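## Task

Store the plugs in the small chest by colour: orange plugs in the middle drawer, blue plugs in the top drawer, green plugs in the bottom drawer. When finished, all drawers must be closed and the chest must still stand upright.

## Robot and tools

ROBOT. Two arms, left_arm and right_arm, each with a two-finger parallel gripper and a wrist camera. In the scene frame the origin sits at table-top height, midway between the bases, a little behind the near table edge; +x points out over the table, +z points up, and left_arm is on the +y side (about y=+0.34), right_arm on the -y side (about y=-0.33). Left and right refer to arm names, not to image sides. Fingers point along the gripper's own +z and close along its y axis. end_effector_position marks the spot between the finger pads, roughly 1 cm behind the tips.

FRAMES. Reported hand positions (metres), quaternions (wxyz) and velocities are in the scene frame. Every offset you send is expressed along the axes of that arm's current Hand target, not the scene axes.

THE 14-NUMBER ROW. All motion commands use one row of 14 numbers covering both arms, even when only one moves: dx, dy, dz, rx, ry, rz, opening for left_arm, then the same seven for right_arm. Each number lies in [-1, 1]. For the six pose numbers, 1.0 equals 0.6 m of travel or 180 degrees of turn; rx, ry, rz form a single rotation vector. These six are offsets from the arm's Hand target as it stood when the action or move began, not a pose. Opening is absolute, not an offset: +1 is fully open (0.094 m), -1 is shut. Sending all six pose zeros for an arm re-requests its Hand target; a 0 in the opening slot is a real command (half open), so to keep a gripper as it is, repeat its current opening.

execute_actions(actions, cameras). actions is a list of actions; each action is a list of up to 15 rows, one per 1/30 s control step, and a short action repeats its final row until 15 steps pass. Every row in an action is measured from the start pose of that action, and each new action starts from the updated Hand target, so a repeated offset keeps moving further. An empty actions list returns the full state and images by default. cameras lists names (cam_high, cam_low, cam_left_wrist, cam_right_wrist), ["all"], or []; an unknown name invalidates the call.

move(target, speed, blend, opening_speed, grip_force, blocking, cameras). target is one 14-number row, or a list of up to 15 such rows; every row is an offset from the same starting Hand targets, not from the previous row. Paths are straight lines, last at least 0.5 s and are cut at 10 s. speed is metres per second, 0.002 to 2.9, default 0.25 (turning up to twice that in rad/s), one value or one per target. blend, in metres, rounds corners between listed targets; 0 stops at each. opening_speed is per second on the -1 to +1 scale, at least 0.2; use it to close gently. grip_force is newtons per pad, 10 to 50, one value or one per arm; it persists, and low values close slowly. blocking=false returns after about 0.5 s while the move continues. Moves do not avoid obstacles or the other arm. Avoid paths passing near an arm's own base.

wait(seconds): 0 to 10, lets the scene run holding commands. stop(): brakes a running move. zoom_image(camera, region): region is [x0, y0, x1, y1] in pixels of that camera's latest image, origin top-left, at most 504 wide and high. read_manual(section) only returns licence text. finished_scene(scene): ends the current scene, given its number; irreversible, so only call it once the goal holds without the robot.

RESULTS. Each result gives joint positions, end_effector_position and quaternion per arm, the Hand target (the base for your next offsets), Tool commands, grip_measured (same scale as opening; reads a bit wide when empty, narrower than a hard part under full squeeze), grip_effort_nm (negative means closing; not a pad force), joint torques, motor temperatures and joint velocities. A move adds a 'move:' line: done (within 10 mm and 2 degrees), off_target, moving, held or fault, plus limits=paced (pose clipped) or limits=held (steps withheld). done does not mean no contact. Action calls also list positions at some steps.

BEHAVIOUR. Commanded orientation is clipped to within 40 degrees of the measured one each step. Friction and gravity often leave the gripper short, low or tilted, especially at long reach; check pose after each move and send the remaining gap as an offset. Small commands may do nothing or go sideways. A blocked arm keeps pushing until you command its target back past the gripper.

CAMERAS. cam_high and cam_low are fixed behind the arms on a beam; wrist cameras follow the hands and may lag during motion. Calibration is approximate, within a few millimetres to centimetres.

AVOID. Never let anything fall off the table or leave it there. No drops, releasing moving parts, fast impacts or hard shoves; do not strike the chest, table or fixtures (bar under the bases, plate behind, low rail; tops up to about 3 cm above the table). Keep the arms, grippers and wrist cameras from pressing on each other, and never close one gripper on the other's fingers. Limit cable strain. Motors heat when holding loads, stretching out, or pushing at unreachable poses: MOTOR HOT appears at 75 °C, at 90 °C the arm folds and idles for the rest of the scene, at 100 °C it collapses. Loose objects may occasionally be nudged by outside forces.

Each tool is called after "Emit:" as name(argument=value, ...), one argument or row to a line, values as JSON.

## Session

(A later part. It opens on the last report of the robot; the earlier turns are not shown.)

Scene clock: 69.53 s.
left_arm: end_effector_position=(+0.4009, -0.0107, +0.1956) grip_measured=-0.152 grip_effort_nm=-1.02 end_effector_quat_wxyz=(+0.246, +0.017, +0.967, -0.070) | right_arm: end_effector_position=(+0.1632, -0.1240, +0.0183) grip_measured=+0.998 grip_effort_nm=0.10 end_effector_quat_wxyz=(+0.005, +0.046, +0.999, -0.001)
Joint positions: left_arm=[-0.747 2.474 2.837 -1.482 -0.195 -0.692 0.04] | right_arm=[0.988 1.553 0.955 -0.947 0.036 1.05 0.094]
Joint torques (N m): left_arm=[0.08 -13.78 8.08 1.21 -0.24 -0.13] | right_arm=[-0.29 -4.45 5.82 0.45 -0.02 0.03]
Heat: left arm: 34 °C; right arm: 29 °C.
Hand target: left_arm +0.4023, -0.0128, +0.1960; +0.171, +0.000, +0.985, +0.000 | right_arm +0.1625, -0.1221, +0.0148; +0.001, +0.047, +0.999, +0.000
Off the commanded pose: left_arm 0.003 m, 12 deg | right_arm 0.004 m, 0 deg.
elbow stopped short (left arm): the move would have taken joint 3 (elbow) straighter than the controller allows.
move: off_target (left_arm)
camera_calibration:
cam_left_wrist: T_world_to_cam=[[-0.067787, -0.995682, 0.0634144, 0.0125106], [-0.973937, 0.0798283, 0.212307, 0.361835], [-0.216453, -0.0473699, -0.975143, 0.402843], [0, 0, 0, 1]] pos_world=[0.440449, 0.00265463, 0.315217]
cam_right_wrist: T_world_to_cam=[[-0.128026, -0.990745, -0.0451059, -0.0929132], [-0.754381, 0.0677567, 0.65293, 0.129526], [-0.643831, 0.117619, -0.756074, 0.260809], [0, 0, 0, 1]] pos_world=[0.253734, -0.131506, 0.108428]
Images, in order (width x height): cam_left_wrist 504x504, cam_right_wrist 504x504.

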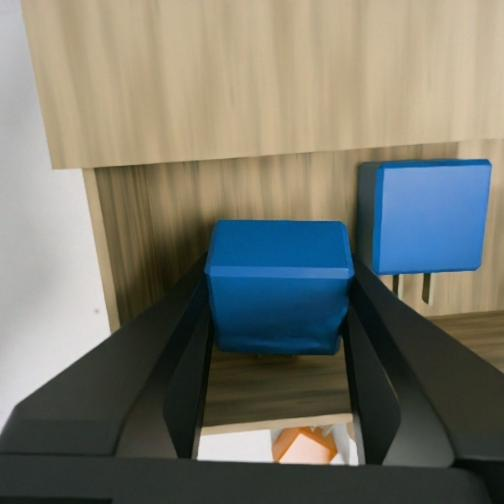

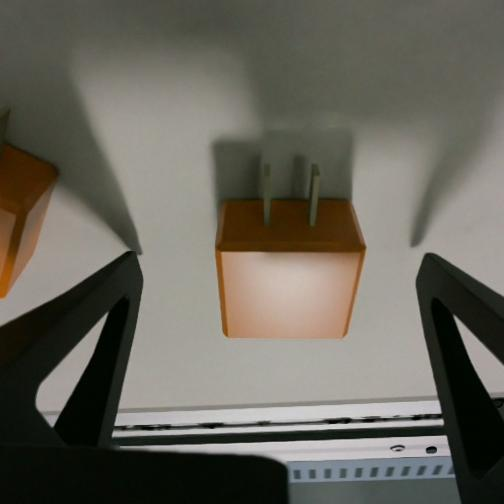

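Emit:
move(
  target=[
    [0.009,0,0.025,0,0,0,-0.38,0,0,0,0,0,0,-0.38],
    [0.009,0,0.025,0,0,0,0.1,0,0,0,0,0,0,-0.38],
    [-0.034,0,-0.094,0,0,0,0.1,0,0,-0.2,0,-0.06,0,-0.38],
  ],
  speed=0.15,
  opening_speed=0.8,
  cameras=["cam_left_wrist","cam_right_wrist"],
)

Scene clock: 75.47 s.
left_arm: end_effector_position=(+0.4024, -0.0133, +0.2114) grip_measured=+0.097 grip_effort_nm=0.14 end_effector_quat_wxyz=(+0.266, +0.019, +0.960, -0.083) | right_arm: end_effector_position=(+0.1592, -0.1248, +0.1196) grip_measured=-0.137 grip_effort_nm=-1.02 end_effector_quat_wxyz=(+0.077, +0.043, +0.996, -0.023)
Joint positions: left_arm=[-0.75 2.454 2.847 -1.462 -0.202 -0.684 0.052] | right_arm=[1.114 1.448 1.253 -1.331 0.188 1.168 0.041]
Joint torques (N m): left_arm=[0.61 -21.91 7.13 1.63 -0.19 0.13] | right_arm=[0.25 -7.23 9.13 0.26 0.3 0.08]
Motor temperatures (°C): left_arm=[18 36 27 24 19 21 21] | right_arm=[19 28 29 23 16 21 21]
Heat: left arm: 36 °C; right arm: 29 °C.
Hand target: left_arm +0.4024, -0.0128, +0.2561; +0.171, +0.000, +0.985, +0.000 | right_arm +0.1622, -0.1221, +0.1347; +0.095, +0.046, +0.994, -0.005
Off the commanded pose: left_arm 0.045 m, 15 deg | right_arm 0.016 m, 3 deg.
elbow stopped short (left arm): the move would have taken joint 3 (elbow) straighter than the controller allows.
move: off_target (left_arm, right_arm); target 2's new opening was sent with left_arm's hand 0.012 m and 12 deg from that target
camera_calibration:
cam_left_wrist: T_world_to_cam=[[-0.0785102, -0.9932, 0.0859663, 0.00860408], [-0.981047, 0.0922965, 0.170377, 0.372089], [-0.177152, -0.0709607, -0.981622, 0.403732], [0, 0, 0, 1]] pos_world=[0.437235, 0.00285214, 0.332177]
cam_right_wrist: T_world_to_cam=[[-0.118506, -0.992856, -0.0138779, -0.0951425], [-0.840053, 0.0927965, 0.534509, 0.091462], [-0.529403, 0.0750008, -0.845049, 0.322003], [0, 0, 0, 1]] pos_world=[0.236027, -0.127101, 0.221901]
Images, in order (width x height): cam_left_wrist 504x504, cam_right_wrist 504x504.

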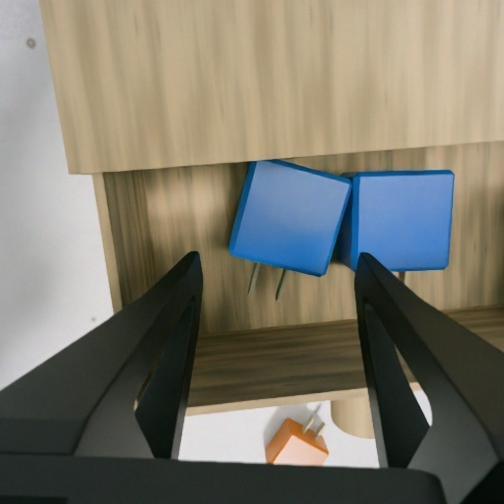

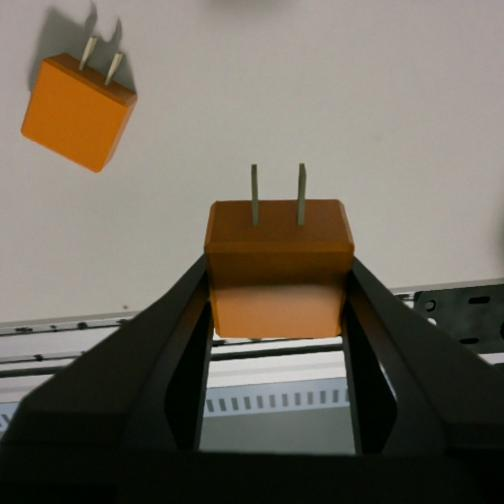

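Emit:
move(
  target=[
    [0.058,-0.012,-0.046,0,-0.167,0,0.1,-0.187,-0.217,-0.078,0,-0.1,0,-0.38],
    [0.244,-0.053,0.029,0,-0.306,0,0.1,-0.187,-0.217,-0.078,0,-0.1,0,-0.38],
    [0.244,-0.053,0.029,0,-0.306,0,-1,-0.187,-0.217,-0.078,0,-0.1,0,-0.38],
  ],
  blend=[0.01,0,0],
  cameras=["all"],
)

Scene clock: 83.40 s.
left_arm: end_effector_position=(+0.2665, -0.0511, +0.1585) grip_measured=-0.995 grip_effort_nm=-0.26 end_effector_quat_wxyz=(+0.590, +0.030, +0.806, +0.023) | right_arm: end_effector_position=(+0.2493, -0.2620, +0.1973) grip_measured=-0.137 grip_effort_nm=-1.02 end_effector_quat_wxyz=(+0.235, +0.044, +0.971, -0.023)
Joint positions: left_arm=[-1.268 1.96 1.425 -0.36 -1.127 -0.787 0] | right_arm=[0.522 1.112 1.243 -1.273 0.289 0.521 0.041]
Joint torques (N m): left_arm=[1.51 -18.15 6.28 1.71 -0.61 0.02] | right_arm=[-0.8 -4 6.23 1.26 0.07 -0.06]
Motor temperatures (°C): left_arm=[18 44 27 24 19 21 21] | right_arm=[19 28 29 23 16 21 21]
Heat: left arm: 44 °C; right arm: 29 °C.
Hand target: left_arm +0.2705, -0.0446, +0.1902; +0.607, +0.000, +0.794, +0.000 | right_arm +0.2510, -0.2611, +0.2020; +0.249, +0.045, +0.967, -0.012
Off the commanded pose: left_arm 0.033 m, 5 deg | right_arm 0.005 m, 2 deg.
move: off_target (left_arm); target 3's new opening was sent with left_arm's hand 0.033 m and 5 deg from that target
camera_calibration:
cam_left_wrist: T_world_to_cam=[[0.02275, -0.992769, -0.117865, -0.029756], [-0.853914, 0.0420156, -0.518716, 0.324087], [0.519917, 0.112447, -0.846783, 0.127291], [0, 0, 0, 1]] pos_world=[0.211239, -0.0574711, 0.27239]
cam_right_wrist: T_world_to_cam=[[-0.106701, -0.993714, -0.033887, -0.2188], [-0.965642, 0.0954437, 0.241713, 0.228127], [-0.236959, 0.0585136, -0.969756, 0.39305], [0, 0, 0, 1]] pos_world=[0.29008, -0.262197, 0.318607]

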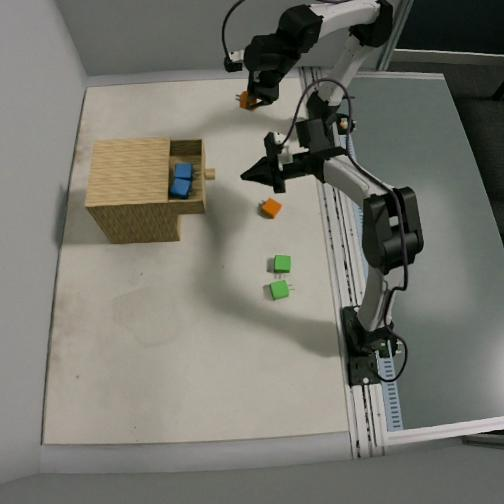

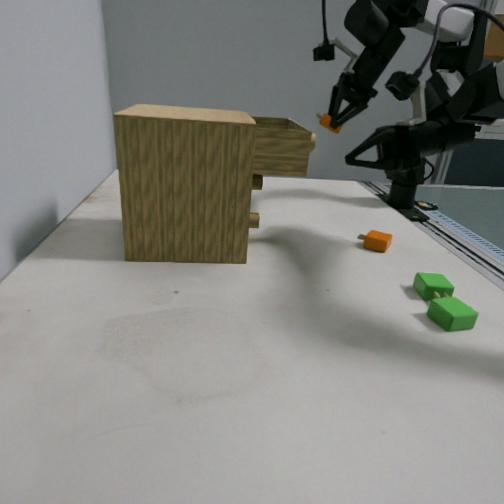

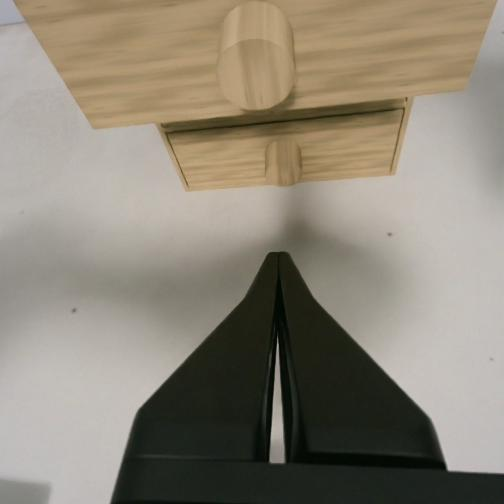

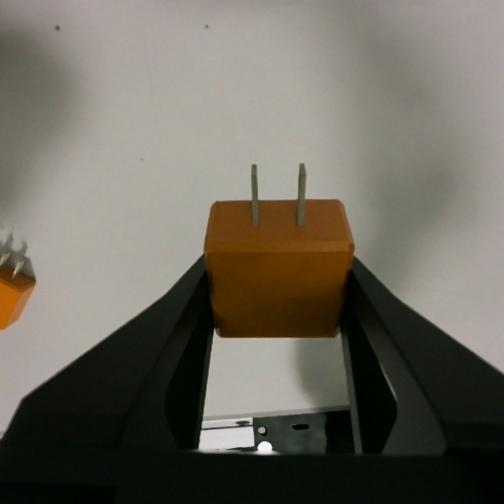

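Emit:
move(
  target=[
    [-0.051,0.008,0.055,0,0,0,-1,0,0,0,0,0,0,-0.38],
    [-0.102,0.008,0.24,0,0,0,-1,0,0,0,0,0,0,-0.38],
    [-0.03,0.008,0.09,0,0,0,-1,0,0,0,0,0,0,-0.38],
    [0.048,0.008,0.11,0,0,0,0.2,0,0,0,0,0,0,-0.38],
  ],
  speed=[0.25,0.12,0.25,0.25],
  blend=[0.01,0,0.02,0],
  cameras=["cam_high","cam_low","cam_left_wrist"],
)

Scene clock: 88.33 s.
left_arm: end_effector_position=(+0.3229, -0.0438, +0.1240) grip_measured=+0.197 grip_effort_nm=0.14 end_effector_quat_wxyz=(+0.591, +0.030, +0.806, +0.016) | right_arm: end_effector_position=(+0.2493, -0.2620, +0.1973) grip_measured=-0.137 grip_effort_nm=-1.03 end_effector_quat_wxyz=(+0.235, +0.044, +0.971, -0.023)
Joint positions: left_arm=[-1.135 2.028 1.324 0.003 -1.026 -0.578 0.056] | right_arm=[0.522 1.112 1.243 -1.273 0.289 0.521 0.041]
Joint torques (N m): left_arm=[1.06 -16.13 6.08 1.89 -0.55 -0.23] | right_arm=[-0.8 -3.99 6.22 1.26 0.06 -0.06]
Heat: left arm: 46 °C; right arm: 29 °C.
Hand target: left_arm +0.3266, -0.0398, +0.1452; +0.607, +0.000, +0.794, +0.000 | right_arm +0.2510, -0.2611, +0.2020; +0.249, +0.045, +0.967, -0.012
Off the commanded pose: left_arm 0.022 m, 5 deg | right_arm 0.005 m, 2 deg.
move: off_target (left_arm); target 4's new opening was sent with left_arm's hand 0.022 m and 5 deg from that target
camera_calibration:
cam_left_wrist: T_world_to_cam=[[0.0142999, -0.994078, -0.107723, -0.02638], [-0.853262, 0.0440345, -0.519621, 0.354026], [0.521287, 0.0993467, -0.847579, 0.0669895], [0, 0, 0, 1]] pos_world=[0.267533, -0.0484683, 0.237896]
Images, in order (width x height): cam_high 504x504, cam_low 504x504, cam_left_wrist 504x504.

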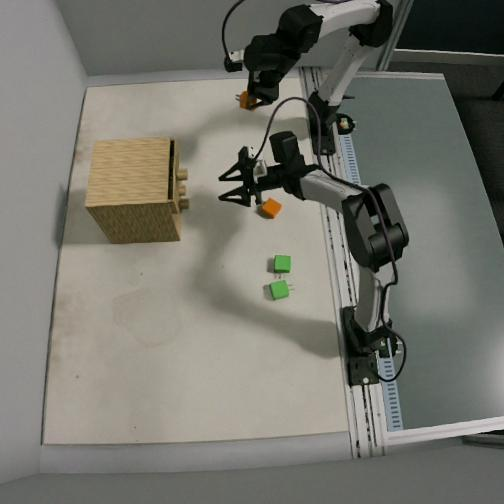

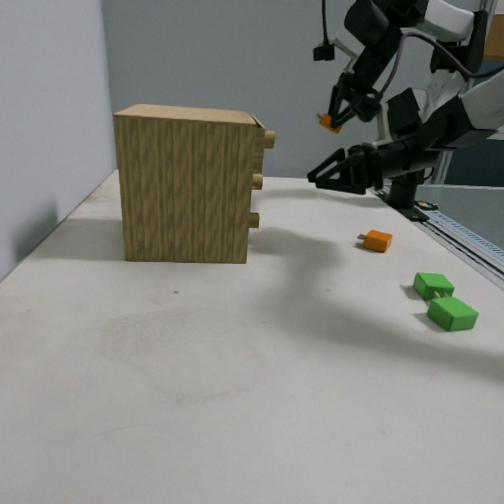

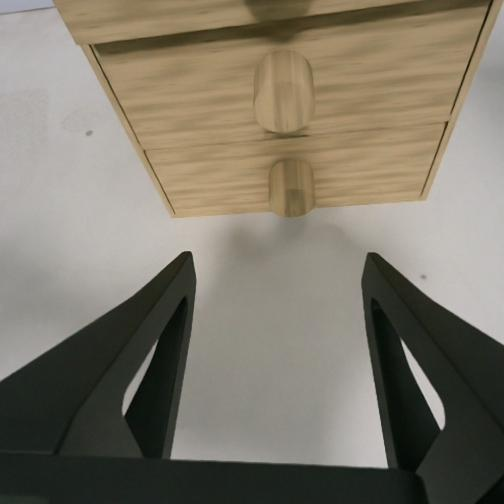

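Emit:
move(
  target=[
    [-0.105,0,-0.028,0,0,0,-1,0,0,0,0,0,0,-0.38],
    [-0.157,0,0.165,0,0,0,-1,0,0,0,0,0,0,-0.38],
  ],
  speed=[0.25,0.1],
  cameras=["cam_high","cam_low","cam_left_wrist"],
)

Scene clock: 92.10 s.
left_arm: end_effector_position=(+0.4336, -0.0306, +0.2039) grip_measured=-0.995 grip_effort_nm=-0.26 end_effector_quat_wxyz=(+0.599, +0.006, +0.800, +0.025) | right_arm: end_effector_position=(+0.2493, -0.2620, +0.1973) grip_measured=-0.137 grip_effort_nm=-1.02 end_effector_quat_wxyz=(+0.235, +0.044, +0.971, -0.023)
Joint positions: left_arm=[-0.909 2.114 1.713 -0.118 -0.888 -0.383 0] | right_arm=[0.522 1.112 1.243 -1.273 0.289 0.521 0.041]
Joint torques (N m): left_arm=[2.1 -11.59 10.21 2.36 0.09 0.11] | right_arm=[-0.79 -3.99 6.23 1.26 0.06 -0.06]
Heat: left arm: 46 °C; right arm: 29 °C.
Hand target: left_arm +0.4468, -0.0399, +0.2101; +0.607, +0.000, +0.794, +0.000 | right_arm +0.2510, -0.2611, +0.2020; +0.249, +0.045, +0.967, -0.012
Off the commanded pose: left_arm 0.017 m, 3 deg | right_arm 0.005 m, 2 deg.
move: off_target (left_arm)
camera_calibration:
cam_left_wrist: T_world_to_cam=[[0.0648361, -0.993536, -0.0931773, -0.0311594], [-0.842115, -0.00437898, -0.539281, 0.487033], [0.535387, 0.113431, -0.836955, 0.0678368], [0, 0, 0, 1]] pos_world=[0.375839, -0.0365201, 0.316521]
Images, in order (width x height): cam_high 504x504, cam_low 504x504, cam_left_wrist 504x504.

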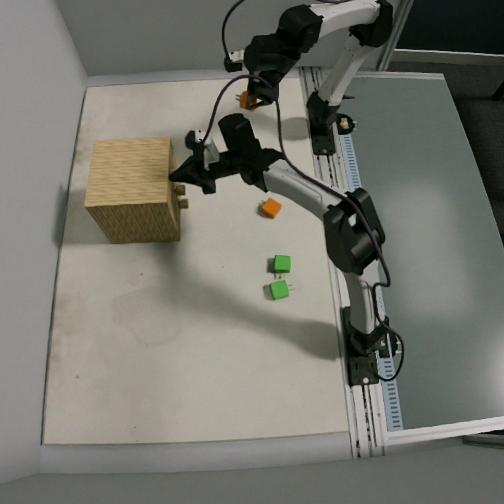

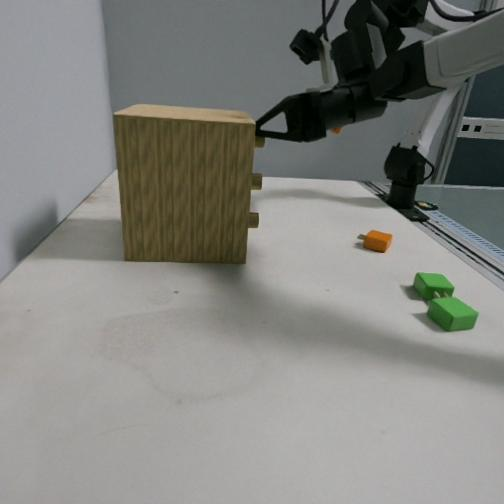

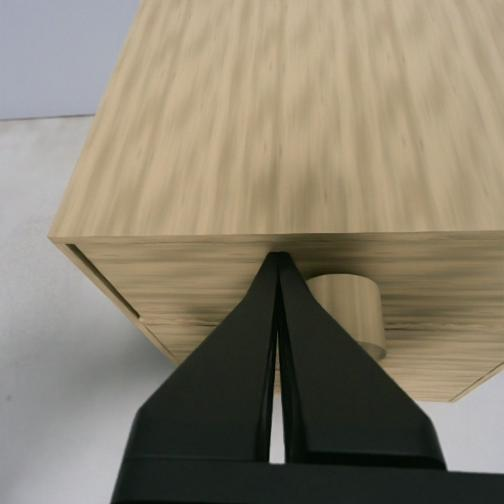

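Emit:
move(
  target=[
    [0.026,0,-0.097,0,0,0,-1,0,0,0,0,0,0,-0.38],
    [0.193,-0.003,-0.138,0,0,0,0.2,0,0,0,0,0,0,-0.38],
    [0.1535,-0.003,0.007,0,0,0,0.2,0,0,0,0,0,0,-0.38],
  ],
  blend=[0.02,0,0],
  cameras=["cam_low","cam_left_wrist"],
)

Emit:
zoom_image(
  camera="cam_low",
  region=[220, 80, 340, 260],
)

Scene clock: 96.93 s.
left_arm: end_effector_position=(+0.4135, -0.0352, +0.1172) grip_measured=+0.198 grip_effort_nm=0.13 end_effector_quat_wxyz=(+0.601, +0.007, +0.799, +0.017) | right_arm: end_effector_position=(+0.2493, -0.2620, +0.1973) grip_measured=-0.137 grip_effort_nm=-1.03 end_effector_quat_wxyz=(+0.235, +0.044, +0.971, -0.023)
Joint positions: left_arm=[-0.954 2.182 1.462 0.188 -0.917 -0.417 0.056] | right_arm=[0.522 1.112 1.243 -1.273 0.289 0.521 0.041]
Joint torques (N m): left_arm=[1.91 -11.51 9.51 2.22 0.05 0.16] | right_arm=[-0.8 -4 6.23 1.26 0.06 -0.06]
Heat: left arm: 46 °C; right arm: 29 °C.
Hand target: left_arm +0.4268, -0.0417, +0.1203; +0.607, +0.000, +0.794, -0.001 | right_arm +0.2510, -0.2611, +0.2020; +0.249, +0.045, +0.967, -0.012
Off the commanded pose: left_arm 0.015 m, 2 deg | right_arm 0.005 m, 2 deg.
move: off_target (left_arm); target 2's new opening was sent with left_arm's hand 0.020 m and 4 deg from that target
camera_calibration:
cam_left_wrist: T_world_to_cam=[[0.0544446, -0.995251, -0.0806982, -0.0396274], [-0.839614, -0.00188776, -0.54318, 0.422883], [0.540448, 0.0973286, -0.835729, 0.0038613], [0, 0, 0, 1]] pos_world=[0.355129, -0.0390167, 0.22973]
Images, in order (width x height): cam_low 504x504, cam_left_wrist 504x504.

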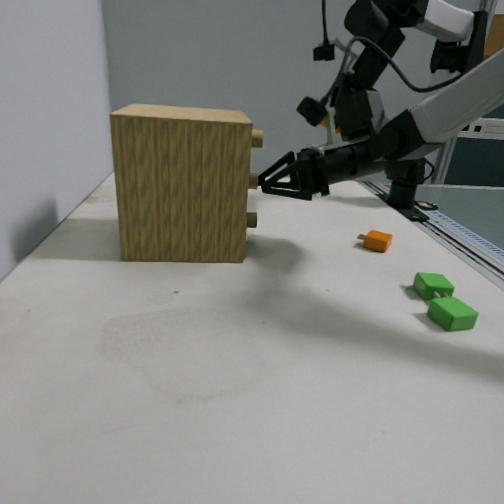

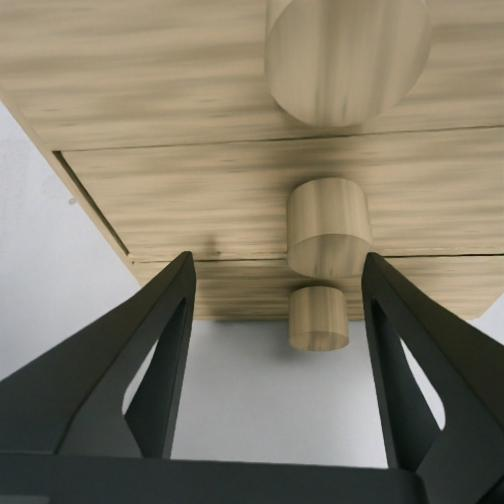

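Scaled by 2.800 from the camera's 504x504 image, which has a finer 720x720 frame.

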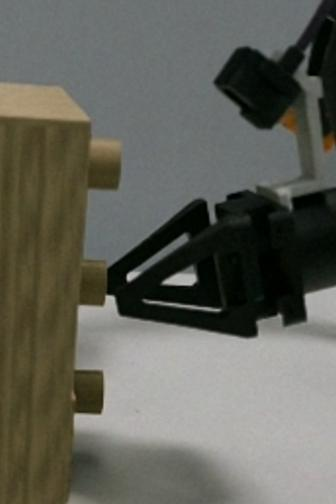

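Emit:
move(
  target=[
    [0.014,-0.03,0.003,0,0,0,0.2,0,0,0,0,0,0,-0.38],
    [0.006,-0.03,0.044,0,0,0,0.2,0,0,0,0,0,0,-0.38],
  ],
  speed=0.15,
  cameras=["cam_low","cam_left_wrist"],
)

Emit:
zoom_image(
  camera="cam_low",
  region=[220, 80, 340, 260],
)

Scene clock: 100.37 s.
left_arm: end_effector_position=(+0.4418, -0.0561, +0.1073) grip_measured=+0.198 grip_effort_nm=0.13 end_effector_quat_wxyz=(+0.603, +0.004, +0.798, +0.007) | right_arm: end_effector_position=(+0.2493, -0.2620, +0.1973) grip_measured=-0.137 grip_effort_nm=-1.02 end_effector_quat_wxyz=(+0.235, +0.044, +0.971, -0.023)
Joint positions: left_arm=[-0.929 2.31 1.626 0.18 -0.884 -0.403 0.056] | right_arm=[0.522 1.112 1.243 -1.273 0.289 0.521 0.041]
Joint torques (N m): left_arm=[1.55 -13.34 9.51 1.98 -0.08 0.09] | right_arm=[-0.79 -3.99 6.23 1.26 0.06 -0.06]
Heat: left arm: 45 °C; right arm: 29 °C.
Hand target: left_arm +0.4513, -0.0597, +0.1097; +0.607, +0.000, +0.794, +0.000 | right_arm +0.2510, -0.2611, +0.2020; +0.249, +0.045, +0.967, -0.012
Off the commanded pose: left_arm 0.011 m, 1 deg | right_arm 0.005 m, 2 deg.
move: off_target (left_arm)
camera_calibration:
cam_left_wrist: T_world_to_cam=[[0.0467884, -0.997003, -0.0616172, -0.0616307], [-0.838103, -0.00561922, -0.545483, 0.44053], [0.543502, 0.0771638, -0.835854, -0.0202929], [0, 0, 0, 1]] pos_world=[0.383122, -0.0574046, 0.219542]
Images, in order (width x height): cam_low 504x504, cam_left_wrist 504x504.

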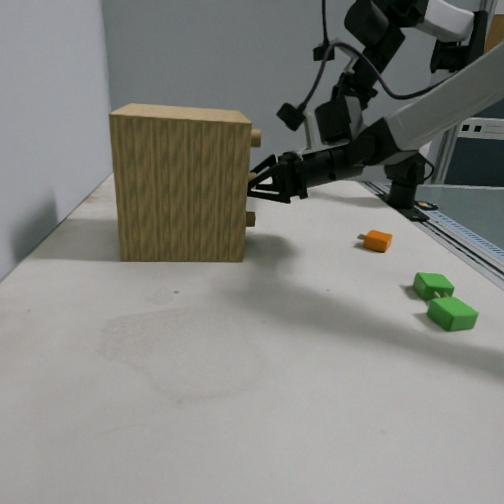

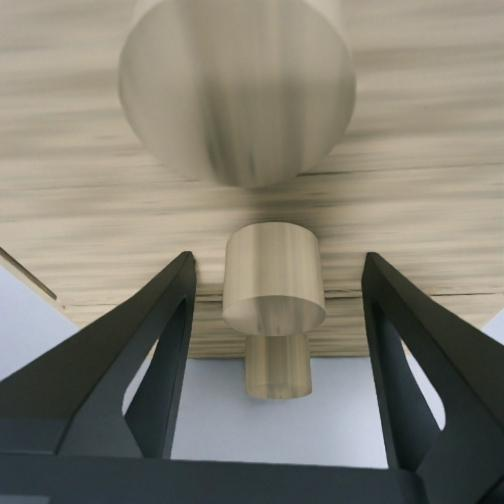

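Scaled by 2.800 from the camera's 504x504 image, which has a finer 720x720 frame.

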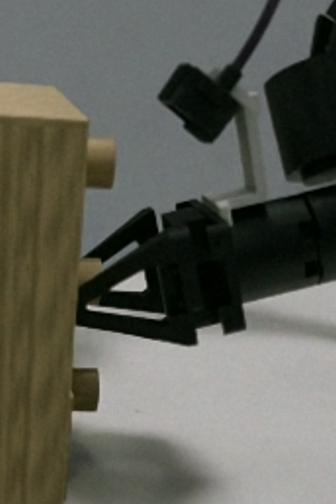

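Emit:
move(
  target=[
    [0,0,0,0,0,0,-0.55,0,0,0,0,0,0,-0.38],
    [0.05,0,-0.185,0,0,0,-0.55,0,0,0,0,0,0,-0.38],
  ],
  speed=0.12,
  cameras=["cam_low","cam_left_wrist","cam_high"],
)

Scene clock: 103.03 s.
left_arm: end_effector_position=(+0.3451, -0.0595, +0.1000) grip_measured=-0.437 grip_effort_nm=-1.02 end_effector_quat_wxyz=(+0.613, +0.001, +0.790, +0.012) | right_arm: end_effector_position=(+0.2493, -0.2620, +0.1973) grip_measured=-0.137 grip_effort_nm=-1.03 end_effector_quat_wxyz=(+0.235, +0.044, +0.971, -0.023)
Joint positions: left_arm=[-1.116 2.174 1.386 0.166 -1.065 -0.555 0.026] | right_arm=[0.522 1.112 1.243 -1.273 0.289 0.521 0.041]
Joint torques (N m): left_arm=[-0.95 -18.22 5.05 1.28 -0.16 -0.34] | right_arm=[-0.79 -3.99 6.24 1.26 0.07 -0.06]
Heat: left arm: 46 °C; right arm: 28 °C.
Hand target: left_arm +0.3363, -0.0597, +0.1098; +0.607, +0.000, +0.794, +0.000 | right_arm +0.2510, -0.2611, +0.2020; +0.249, +0.045, +0.967, -0.012
Off the commanded pose: left_arm 0.013 m, 2 deg | right_arm 0.005 m, 2 deg.
move: off_target (left_arm)
camera_calibration:
cam_left_wrist: T_world_to_cam=[[0.0588049, -0.996173, -0.0646634, -0.0646138], [-0.823932, -0.0118607, -0.566564, 0.352345], [0.563629, 0.0865949, -0.821477, 0.0186374], [0, 0, 0, 1]] pos_world=[0.283603, -0.0618014, 0.210758]
Images, in order (width x height): cam_high 504x504, cam_low 504x504, cam_left_wrist 504x504.

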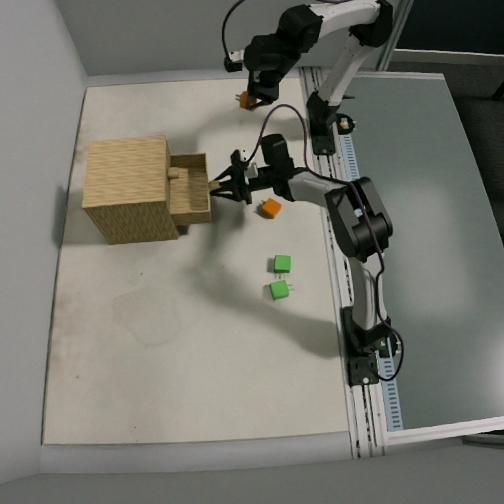

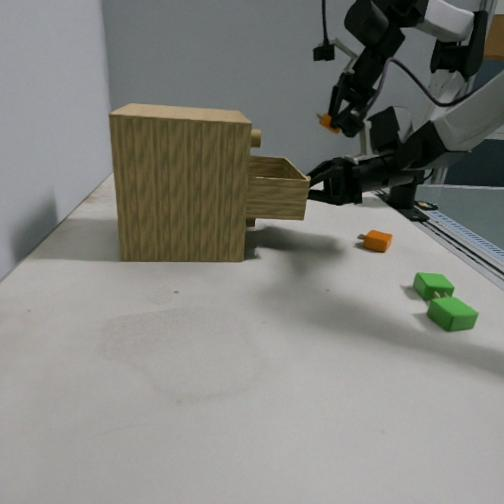

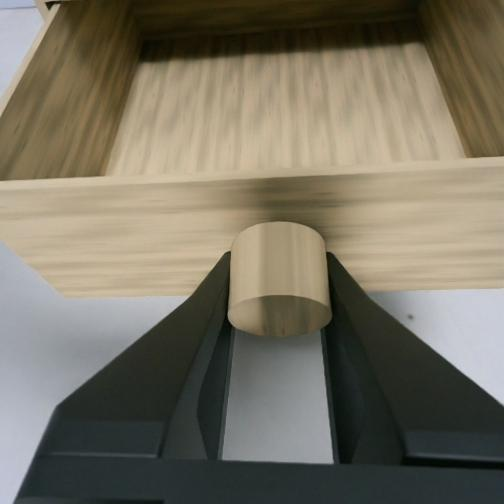

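Emit:
move(
  target=[
    [0,0,0,0,0,0,0.1,0,0,0,0,0,0,-0.38],
    [0.026,0,-0.097,0,0,0,0.1,0,0,0,0,0,0,-0.38],
    [-0.094,0.233,-0.226,0,0.333,0,1,-0.186,0.366,0.126,0,0,0,-0.38],
  ],
  blend=[0,0.02,0],
  cameras=["all"],
)

Scene clock: 111.00 s.
left_arm: end_effector_position=(+0.2184, +0.0812, +0.1844) grip_measured=+0.998 grip_effort_nm=0.14 end_effector_quat_wxyz=(+0.119, +0.001, +0.993, +0.020) | right_arm: end_effector_position=(+0.4011, -0.0639, +0.1879) grip_measured=-0.137 grip_effort_nm=-1.02 end_effector_quat_wxyz=(+0.240, +0.045, +0.969, -0.018)
Joint positions: left_arm=[-0.913 1.79 1.817 -1.494 -0.178 -0.922 0.094] | right_arm=[0.775 2.073 2.218 -1.354 0.385 0.77 0.041]
Joint torques (N m): left_arm=[0.9 -12.37 8.32 0.52 -0.04 0.05] | right_arm=[0.51 -8.46 9.29 1.01 0.26 0.05]
Motor temperatures (°C): left_arm=[18 49 30 26 19 21 21] | right_arm=[19 26 29 24 16 21 21]
Heat: left arm: 49 °C; right arm: 29 °C.
Hand target: left_arm +0.2202, +0.0802, +0.1997; +0.129, +0.000, +0.992, +0.000 | right_arm +0.4051, -0.0549, +0.1896; +0.249, +0.045, +0.967, -0.012
Off the commanded pose: left_arm 0.015 m, 3 deg | right_arm 0.010 m, 1 deg.
move: off_target (left_arm); target 3's new opening was sent with left_arm's hand 0.015 m and 3 deg from that target
camera_calibration:
cam_left_wrist: T_world_to_cam=[[-0.0132256, -0.99474, -0.101573, 0.110741], [-0.887612, -0.0350932, 0.459252, 0.124214], [-0.460401, 0.0962315, -0.882479, 0.381333], [0, 0, 0, 1]] pos_world=[0.287284, 0.0778211, 0.290722]
cam_right_wrist: T_world_to_cam=[[-0.106259, -0.993288, -0.0457051, -0.00400047], [-0.968274, 0.0929087, 0.231978, 0.360734], [-0.226175, 0.0689048, -0.971647, 0.405055], [0, 0, 0, 1]] pos_world=[0.440477, -0.0653991, 0.309705]

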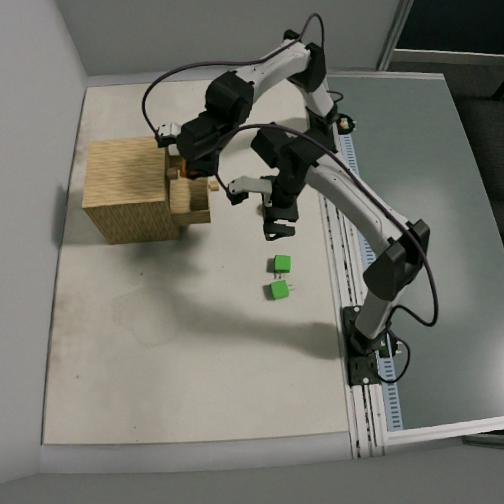

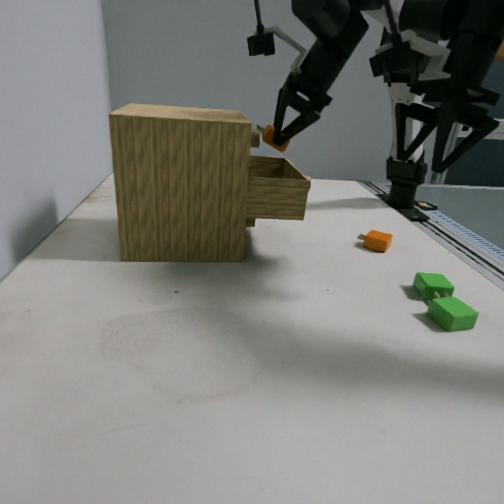

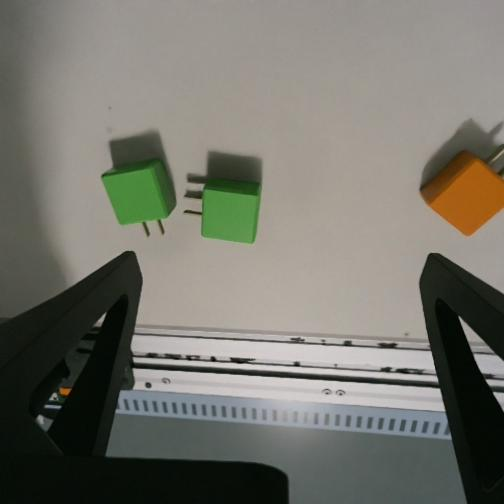

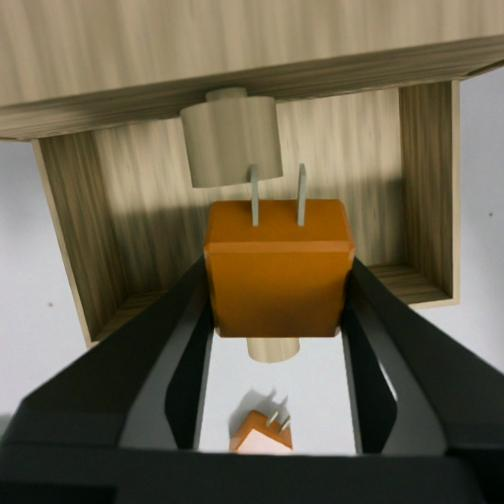

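Emit:
move(
  target=[
    [0,0,0,0,0,0,1,-0.003,-0.038,0.002,0,0,0,-0.38],
    [0,0,0,0,0,0,1,0.049,-0.038,0.1025,0,0,0,-0.38],
  ],
  speed=0.15,
  blend=[0.01,0],
  cameras=["cam_right_wrist","cam_low"],
)

Scene clock: 114.70 s.
left_arm: end_effector_position=(+0.2184, +0.0812, +0.1844) grip_measured=+0.998 grip_effort_nm=0.14 end_effector_quat_wxyz=(+0.119, +0.001, +0.993, +0.020) | right_arm: end_effector_position=(+0.4130, -0.0803, +0.1132) grip_measured=-0.137 grip_effort_nm=-1.02 end_effector_quat_wxyz=(+0.250, +0.044, +0.967, -0.029)
Joint positions: left_arm=[-0.913 1.79 1.817 -1.494 -0.178 -0.922 0.094] | right_arm=[0.733 1.994 1.788 -0.986 0.398 0.719 0.041]
Joint torques (N m): left_arm=[1.29 -11.97 8.28 0.53 -0.04 0.08] | right_arm=[-0.05 -12.97 5.57 0.97 -0.05 0.08]
Heat: left arm: 48 °C; right arm: 29 °C.
Hand target: left_arm +0.2202, +0.0802, +0.1997; +0.129, +0.000, +0.992, +0.000 | right_arm +0.4069, -0.0780, +0.1215; +0.249, +0.045, +0.967, -0.012
Off the commanded pose: left_arm 0.015 m, 3 deg | right_arm 0.011 m, 2 deg.
move: off_target (left_arm, right_arm)
camera_calibration:
cam_right_wrist: T_world_to_cam=[[-0.108122, -0.993831, -0.0246921, -0.0240138], [-0.972074, 0.100486, 0.212072, 0.395549], [-0.208282, 0.0469321, -0.976942, 0.327756], [0, 0, 0, 1]] pos_world=[0.450172, -0.0789949, 0.235721]
Images, in order (width x height): cam_low 504x504, cam_right_wrist 504x504.

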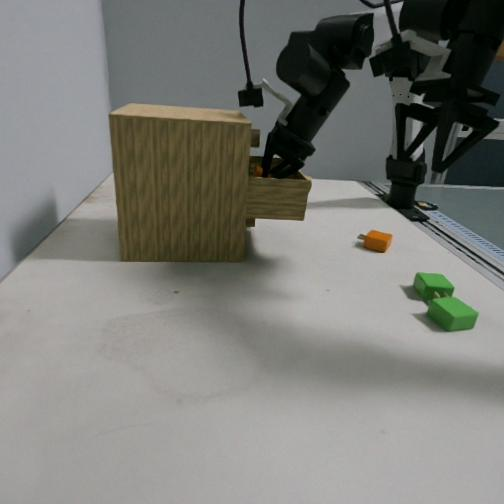

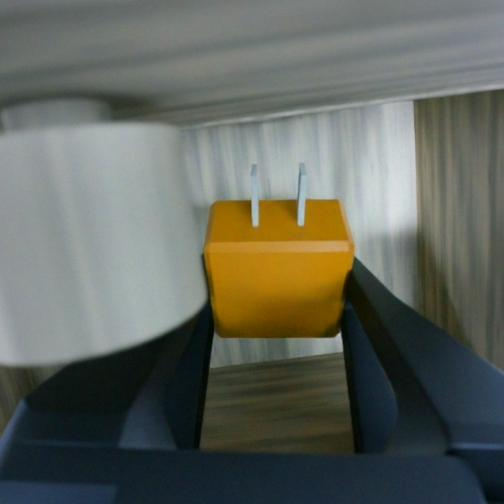

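Emit:
move(
  target=[
    [0,0,0,0,0,0,1,0,0,0,0,0,0,0.1],
    [0,0,0,0,0,0,1,-0.052,0,-0.1005,0,0,0,0.1],
    [0,0,0,0,0,0,1,0.131,-0.343,-0.24,0,0,0,0.1],
  ],
  opening_speed=0.8,
  blend=[0,0.02,0],
  speed=[0.2,0.2,0.35],
  cameras=["cam_high"],
)

Emit:
zoom_image(
  camera="cam_high",
  region=[80, 120, 220, 250],
)

Emit:
move(
  target=[-0.0,-0.193,0.13,0,0,0.228,1,0,0,0,0,0,0,0.1],
  cameras=["cam_left_wrist"],
)

Scene clock: 118.93 s.
left_arm: end_effector_position=(+0.2184, +0.0812, +0.1844) grip_measured=+0.998 grip_effort_nm=0.14 end_effector_quat_wxyz=(+0.119, +0.001, +0.993, +0.020) | right_arm: end_effector_position=(+0.2522, -0.2697, +0.2114) grip_measured=+0.098 grip_effort_nm=0.10 end_effector_quat_wxyz=(+0.255, +0.048, +0.966, -0.013)
Joint positions: left_arm=[-0.913 1.79 1.817 -1.494 -0.178 -0.922 0.094] | right_arm=[0.476 1.083 1.268 -1.27 0.27 0.48 0.052]
Joint torques (N m): left_arm=[1.21 -11.89 8.14 0.53 -0.05 0.12] | right_arm=[-0.8 -2.14 6.31 1.09 0.01 -0.07]
Heat: left arm: 47 °C; right arm: 29 °C.
Hand target: left_arm +0.2202, +0.0802, +0.1997; +0.129, +0.000, +0.992, +0.000 | right_arm +0.2499, -0.2701, +0.2097; +0.249, +0.045, +0.967, -0.012
Off the commanded pose: left_arm 0.015 m, 3 deg | right_arm 0.003 m, 1 deg.
move: off_target (left_arm)
Images, in order (width x height): cam_high 504x504.

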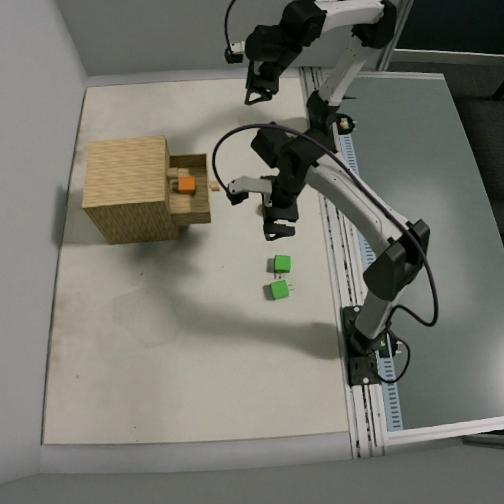

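Scaled by 3.600 from the camera's 504x504 image, which has a finer 720x720 frame.

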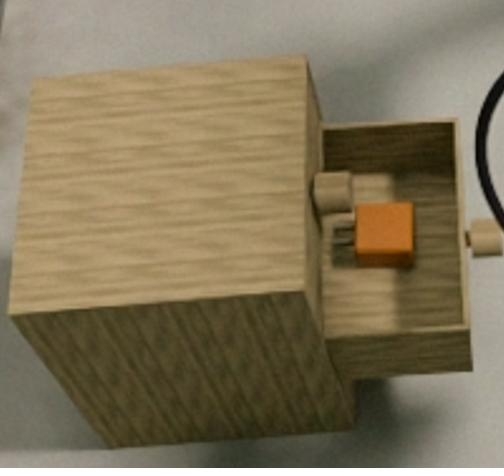

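Scene clock: 121.13 s.
left_arm: end_effector_position=(+0.2360, -0.0298, +0.1230) grip_measured=+0.998 grip_effort_nm=0.14 end_effector_quat_wxyz=(+0.113, +0.342, +0.932, +0.046) | right_arm: end_effector_position=(+0.2522, -0.2696, +0.2114) grip_measured=+0.098 grip_effort_nm=0.10 end_effector_quat_wxyz=(+0.254, +0.047, +0.966, -0.013)
Joint positions: left_arm=[-1.035 2.173 2.117 -1.403 -0.178 -0.341 0.094] | right_arm=[0.476 1.083 1.268 -1.27 0.27 0.479 0.052]
Joint torques (N m): left_arm=[0.09 -12 8.38 0.61 -0.15 0.13] | right_arm=[-0.83 -2.14 6.32 1.08 0.02 -0.07]
Heat: left arm: 46 °C; right arm: 29 °C.
Hand target: left_arm +0.2403, -0.0356, +0.1244; +0.121, +0.348, +0.929, +0.045 | right_arm +0.2499, -0.2701, +0.2097; +0.249, +0.045, +0.967, -0.012
Off the commanded pose: left_arm 0.007 m, 1 deg | right_arm 0.003 m, 1 deg.
move: done
camera_calibration:
cam_left_wrist: T_world_to_cam=[[-0.635828, -0.739166, -0.222163, 0.163697], [-0.724973, 0.473187, 0.500508, 0.135749], [-0.264834, 0.4793, -0.836741, 0.30556], [0, 0, 0, 1]] pos_world=[0.28342, -0.0896902, 0.224098]
Images, in order (width x height): cam_left_wrist 504x504.

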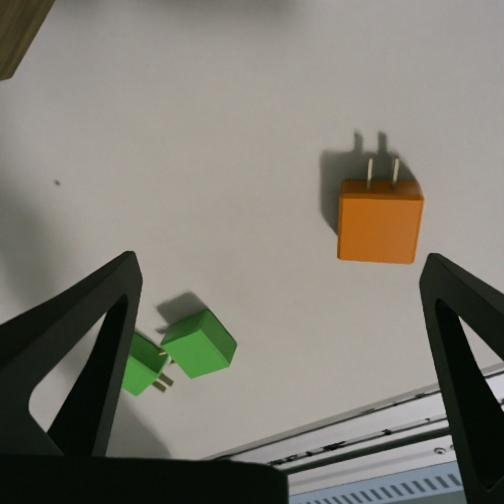

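Emit:
move(
  target=[
    [0.05,-0.076,0.0545,0.054,0.0625,-0.002,1,0,0,0,0,0,0,0.1],
    [0.0695,-0.0927,0.1513,0.054,0.0625,-0.002,1,0,0,0,0,0,0,0.1],
  ],
  cameras=["cam_left_wrist"],
)

Scene clock: 125.93 s.
left_arm: end_effector_position=(+0.1986, -0.0448, +0.0217) grip_measured=+0.998 grip_effort_nm=0.14 end_effector_quat_wxyz=(-0.001, +0.352, +0.936, +0.008) | right_arm: end_effector_position=(+0.2522, -0.2696, +0.2114) grip_measured=+0.098 grip_effort_nm=0.10 end_effector_quat_wxyz=(+0.254, +0.047, +0.966, -0.013)
Joint positions: left_arm=[-1.054 2.282 1.916 -1.219 0.027 -0.352 0.094] | right_arm=[0.476 1.083 1.268 -1.27 0.27 0.479 0.052]
Joint torques (N m): left_arm=[0.16 -13.82 6.09 0.53 0.12 -0.12] | right_arm=[-0.81 -2.14 6.31 1.09 0.02 -0.06]
Heat: left arm: 46 °C; right arm: 30 °C.
Hand target: left_arm +0.1979, -0.0503, +0.0192; +0.000, +0.348, +0.938, +0.000 | right_arm +0.2499, -0.2701, +0.2097; +0.249, +0.045, +0.967, -0.012
Off the commanded pose: left_arm 0.006 m, 1 deg | right_arm 0.003 m, 1 deg.
move: done
camera_calibration:
cam_left_wrist: T_world_to_cam=[[-0.6807, -0.729201, -0.070099, 0.112521], [-0.578538, 0.476413, 0.66206, 0.133923], [-0.449379, 0.491219, -0.746165, 0.253333], [0, 0, 0, 1]] pos_world=[0.267915, -0.106194, 0.108251]
Images, in order (width x height): cam_left_wrist 504x504.

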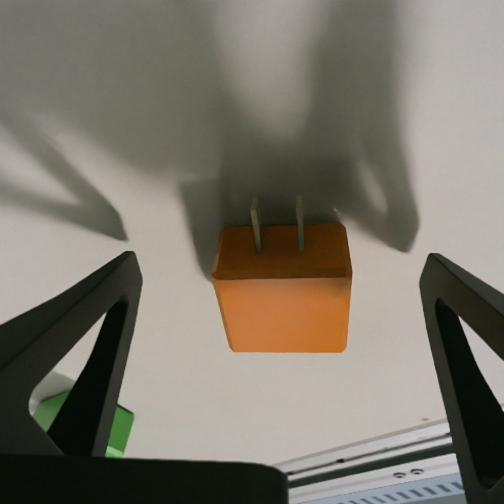

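Emit:
move(
  target=[
    [0,0,0,0,0,0,-0.38,0,0,0,0,0,0,0.1],
    [0,0,-0.2,0,0,0,-0.38,0,0,0,0,0,0,0.1],
    [-0.2,0.272,-0.3,-0.059,-0.16,-0.221,-0.38,0,0,0,0,0,0,0.1],
  ],
  opening_speed=1.2,
  blend=[0,0.03,0],
  cameras=["cam_left_wrist","cam_low"],
)

Scene clock: 132.17 s.
left_arm: end_effector_position=(+0.3821, -0.0039, +0.1951) grip_measured=-0.151 grip_effort_nm=-1.02 end_effector_quat_wxyz=(+0.256, +0.020, +0.967, -0.013) | right_arm: end_effector_position=(+0.2522, -0.2696, +0.2114) grip_measured=+0.098 grip_effort_nm=0.10 end_effector_quat_wxyz=(+0.254, +0.047, +0.966, -0.013)
Joint positions: left_arm=[-0.8 2.467 2.837 -1.562 -0.31 -0.721 0.04] | right_arm=[0.476 1.083 1.268 -1.27 0.27 0.479 0.052]
Joint torques (N m): left_arm=[1.14 -13.49 7.88 1.39 -0.45 -0.1] | right_arm=[-0.8 -2.14 6.32 1.09 0.02 -0.06]
Heat: left arm: 47 °C; right arm: 30 °C.
Hand target: left_arm +0.3953, -0.0046, +0.1992; +0.259, -0.001, +0.966, -0.001 | right_arm +0.2499, -0.2701, +0.2097; +0.249, +0.045, +0.967, -0.012
Off the commanded pose: left_arm 0.014 m, 3 deg | right_arm 0.003 m, 1 deg.
elbow stopped short (left arm): the move would have taken joint 3 (elbow) straighter than the controller allows.
move: off_target (left_arm)
camera_calibration:
cam_left_wrist: T_world_to_cam=[[-0.0443817, -0.997771, -0.0498358, 0.0311323], [-0.979529, 0.0336573, 0.19847, 0.347796], [-0.19635, 0.057624, -0.978839, 0.392153], [0, 0, 0, 1]] pos_world=[0.419058, -0.00324039, 0.316379]
Images, in order (width x height): cam_low 504x504, cam_left_wrist 504x504.

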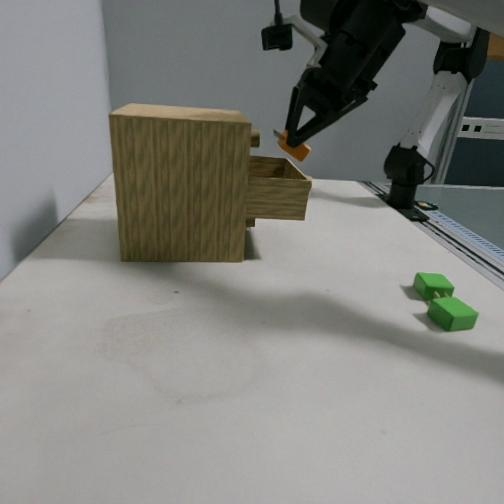

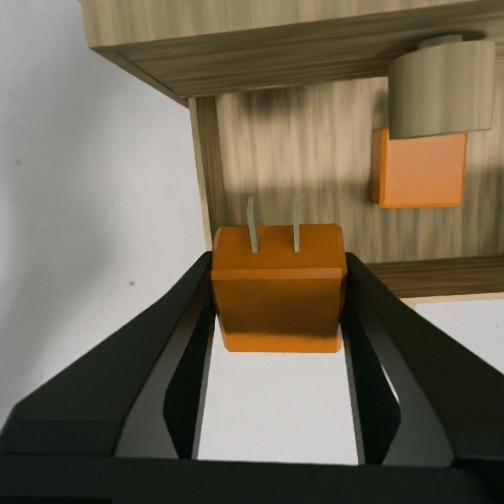

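Emit:
move(
  target=[
    [-0.0375,-0.0135,0.022,0,0,0,-0.38,0,0,0,0,0,0,0.1],
    [0.021,-0.0135,0.123,0,0,0,-0.38,0,0,0,0,0,0,0.1],
  ],
  blend=[0.01,0],
  speed=0.15,
  cameras=["cam_left_wrist","cam_low"],
)

Scene clock: 135.40 s.
left_arm: end_effector_position=(+0.4130, -0.0111, +0.1079) grip_measured=-0.151 grip_effort_nm=-1.02 end_effector_quat_wxyz=(+0.228, +0.014, +0.973, +0.021) | right_arm: end_effector_position=(+0.2522, -0.2696, +0.2114) grip_measured=+0.098 grip_effort_nm=0.10 end_effector_quat_wxyz=(+0.254, +0.047, +0.966, -0.013)
Joint positions: left_arm=[-0.775 2.561 2.655 -1.371 -0.315 -0.721 0.04] | right_arm=[0.476 1.083 1.268 -1.27 0.27 0.479 0.052]
Joint torques (N m): left_arm=[0.95 -20.62 4.75 1.43 -0.33 -0.08] | right_arm=[-0.81 -2.14 6.32 1.09 0.02 -0.06]
Heat: left arm: 48 °C; right arm: 30 °C.
Hand target: left_arm +0.4213, -0.0129, +0.1291; +0.259, +0.000, +0.966, -0.001 | right_arm +0.2499, -0.2701, +0.2097; +0.249, +0.045, +0.967, -0.012
Off the commanded pose: left_arm 0.023 m, 5 deg | right_arm 0.003 m, 1 deg.
elbow stopped short (left arm): the move would have taken joint 3 (elbow) straighter than the controller allows.
move: off_target (left_arm)
camera_calibration:
cam_left_wrist: T_world_to_cam=[[-0.0193479, -0.993576, -0.111502, 0.0174032], [-0.967567, -0.00948774, 0.252437, 0.38439], [-0.251873, 0.11277, -0.961168, 0.334776], [0, 0, 0, 1]] pos_world=[0.45658, -0.0168141, 0.226682]
Images, in order (width x height): cam_low 504x504, cam_left_wrist 504x504.

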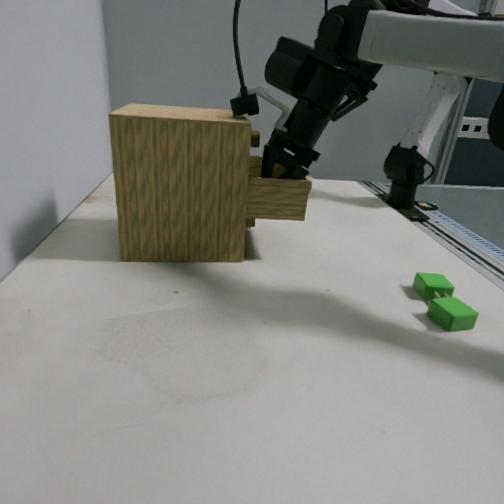

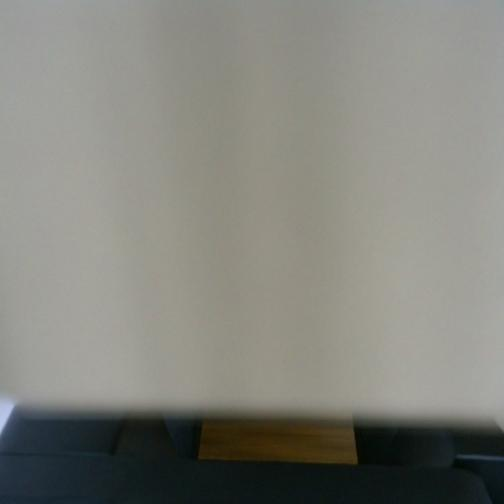

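Emit:
move(
  target=[
    [0,0,0,0,0,0,0.12,0,0,0,0,0,0,0.1],
    [-0.06,0,-0.138,0,0,0,0.12,0,0,0,0,0,0,0.1],
    [0.1,0.2,-0.26,0,0.05,0,0.12,0,0,0,0,0,0,0.1],
    [0.342,0.342,-0.159,-0.019,0.166,-0.07,1,0.06,0.378,0.139,-0.025,-0.284,-0.018,-1],
  ],
  opening_speed=1.0,
  blend=[0,0.02,0.03,0],
  cameras=["all"],
)

Scene clock: 145.63 s.
left_arm: end_effector_position=(+0.1927, +0.1939, +0.1002) grip_measured=+0.998 grip_effort_nm=0.14 end_effector_quat_wxyz=(-0.016, -0.102, +0.994, +0.021) | right_arm: end_effector_position=(+0.2799, -0.0444, +0.1227) grip_measured=-0.990 grip_effort_nm=-0.49 end_effector_quat_wxyz=(+0.641, -0.002, +0.767, +0.002)
Joint positions: left_arm=[-0.597 1.559 1.234 -1.316 0.022 -0.817 0.094] | right_arm=[1.282 1.676 0.692 0.56 1.216 0.405 0]
Joint torques (N m): left_arm=[1.25 -11.23 5.96 0.35 0.08 -0.12] | right_arm=[-0.29 -5.18 5.52 1.68 0.27 -0.03]
Heat: left arm: 51 °C; right arm: 30 °C.
Hand target: left_arm +0.1959, +0.1922, +0.1085; +0.000, -0.113, +0.994, -0.001 | right_arm +0.2798, -0.0451, +0.1193; +0.643, +0.000, +0.766, +0.000
Off the commanded pose: left_arm 0.009 m, 3 deg | right_arm 0.004 m, 0 deg.
elbow stopped short (left arm): the move would have taken joint 3 (elbow) straighter than the controller allows.
move: off_target (left_arm); target 4's new opening was sent with left_arm's hand 0.009 m and 3 deg from that target
camera_calibration:
cam_left_wrist: T_world_to_cam=[[0.168469, -0.980683, -0.0993942, 0.176024], [-0.71156, -0.190775, 0.676231, 0.11847], [-0.68213, -0.0431992, -0.729954, 0.338832], [0, 0, 0, 1]] pos_world=[0.285771, 0.209862, 0.184714]
cam_right_wrist: T_world_to_cam=[[0.0459691, -0.997889, -0.0458781, -0.0432659], [-0.782918, -0.00746591, -0.62208, 0.305184], [0.620424, 0.0645153, -0.781608, 0.0523447], [0, 0, 0, 1]] pos_world=[0.208447, -0.0442731, 0.228777]

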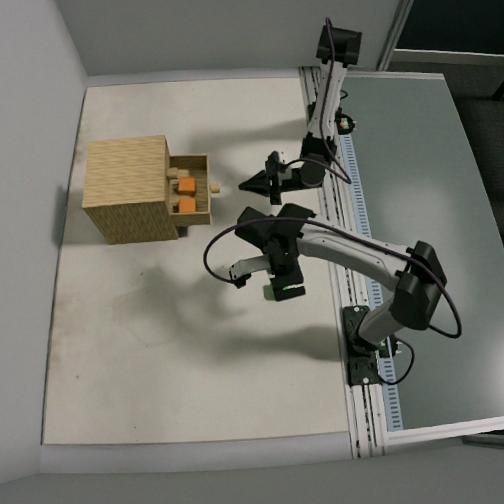

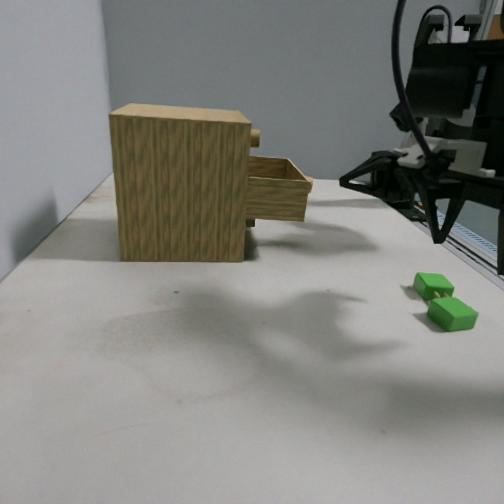

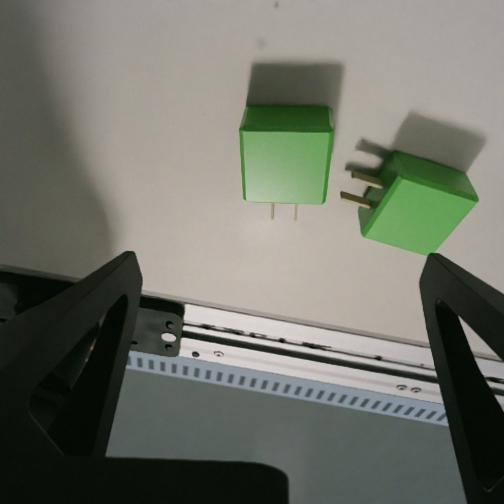

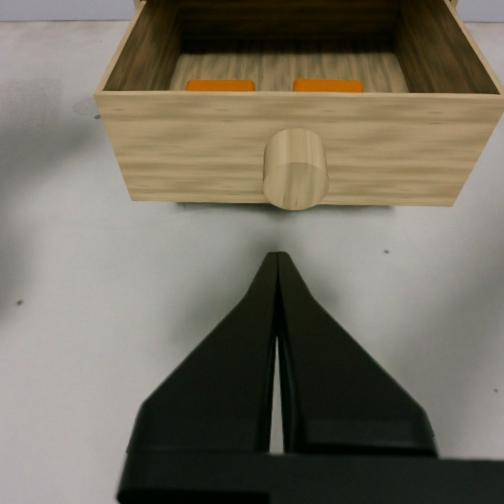

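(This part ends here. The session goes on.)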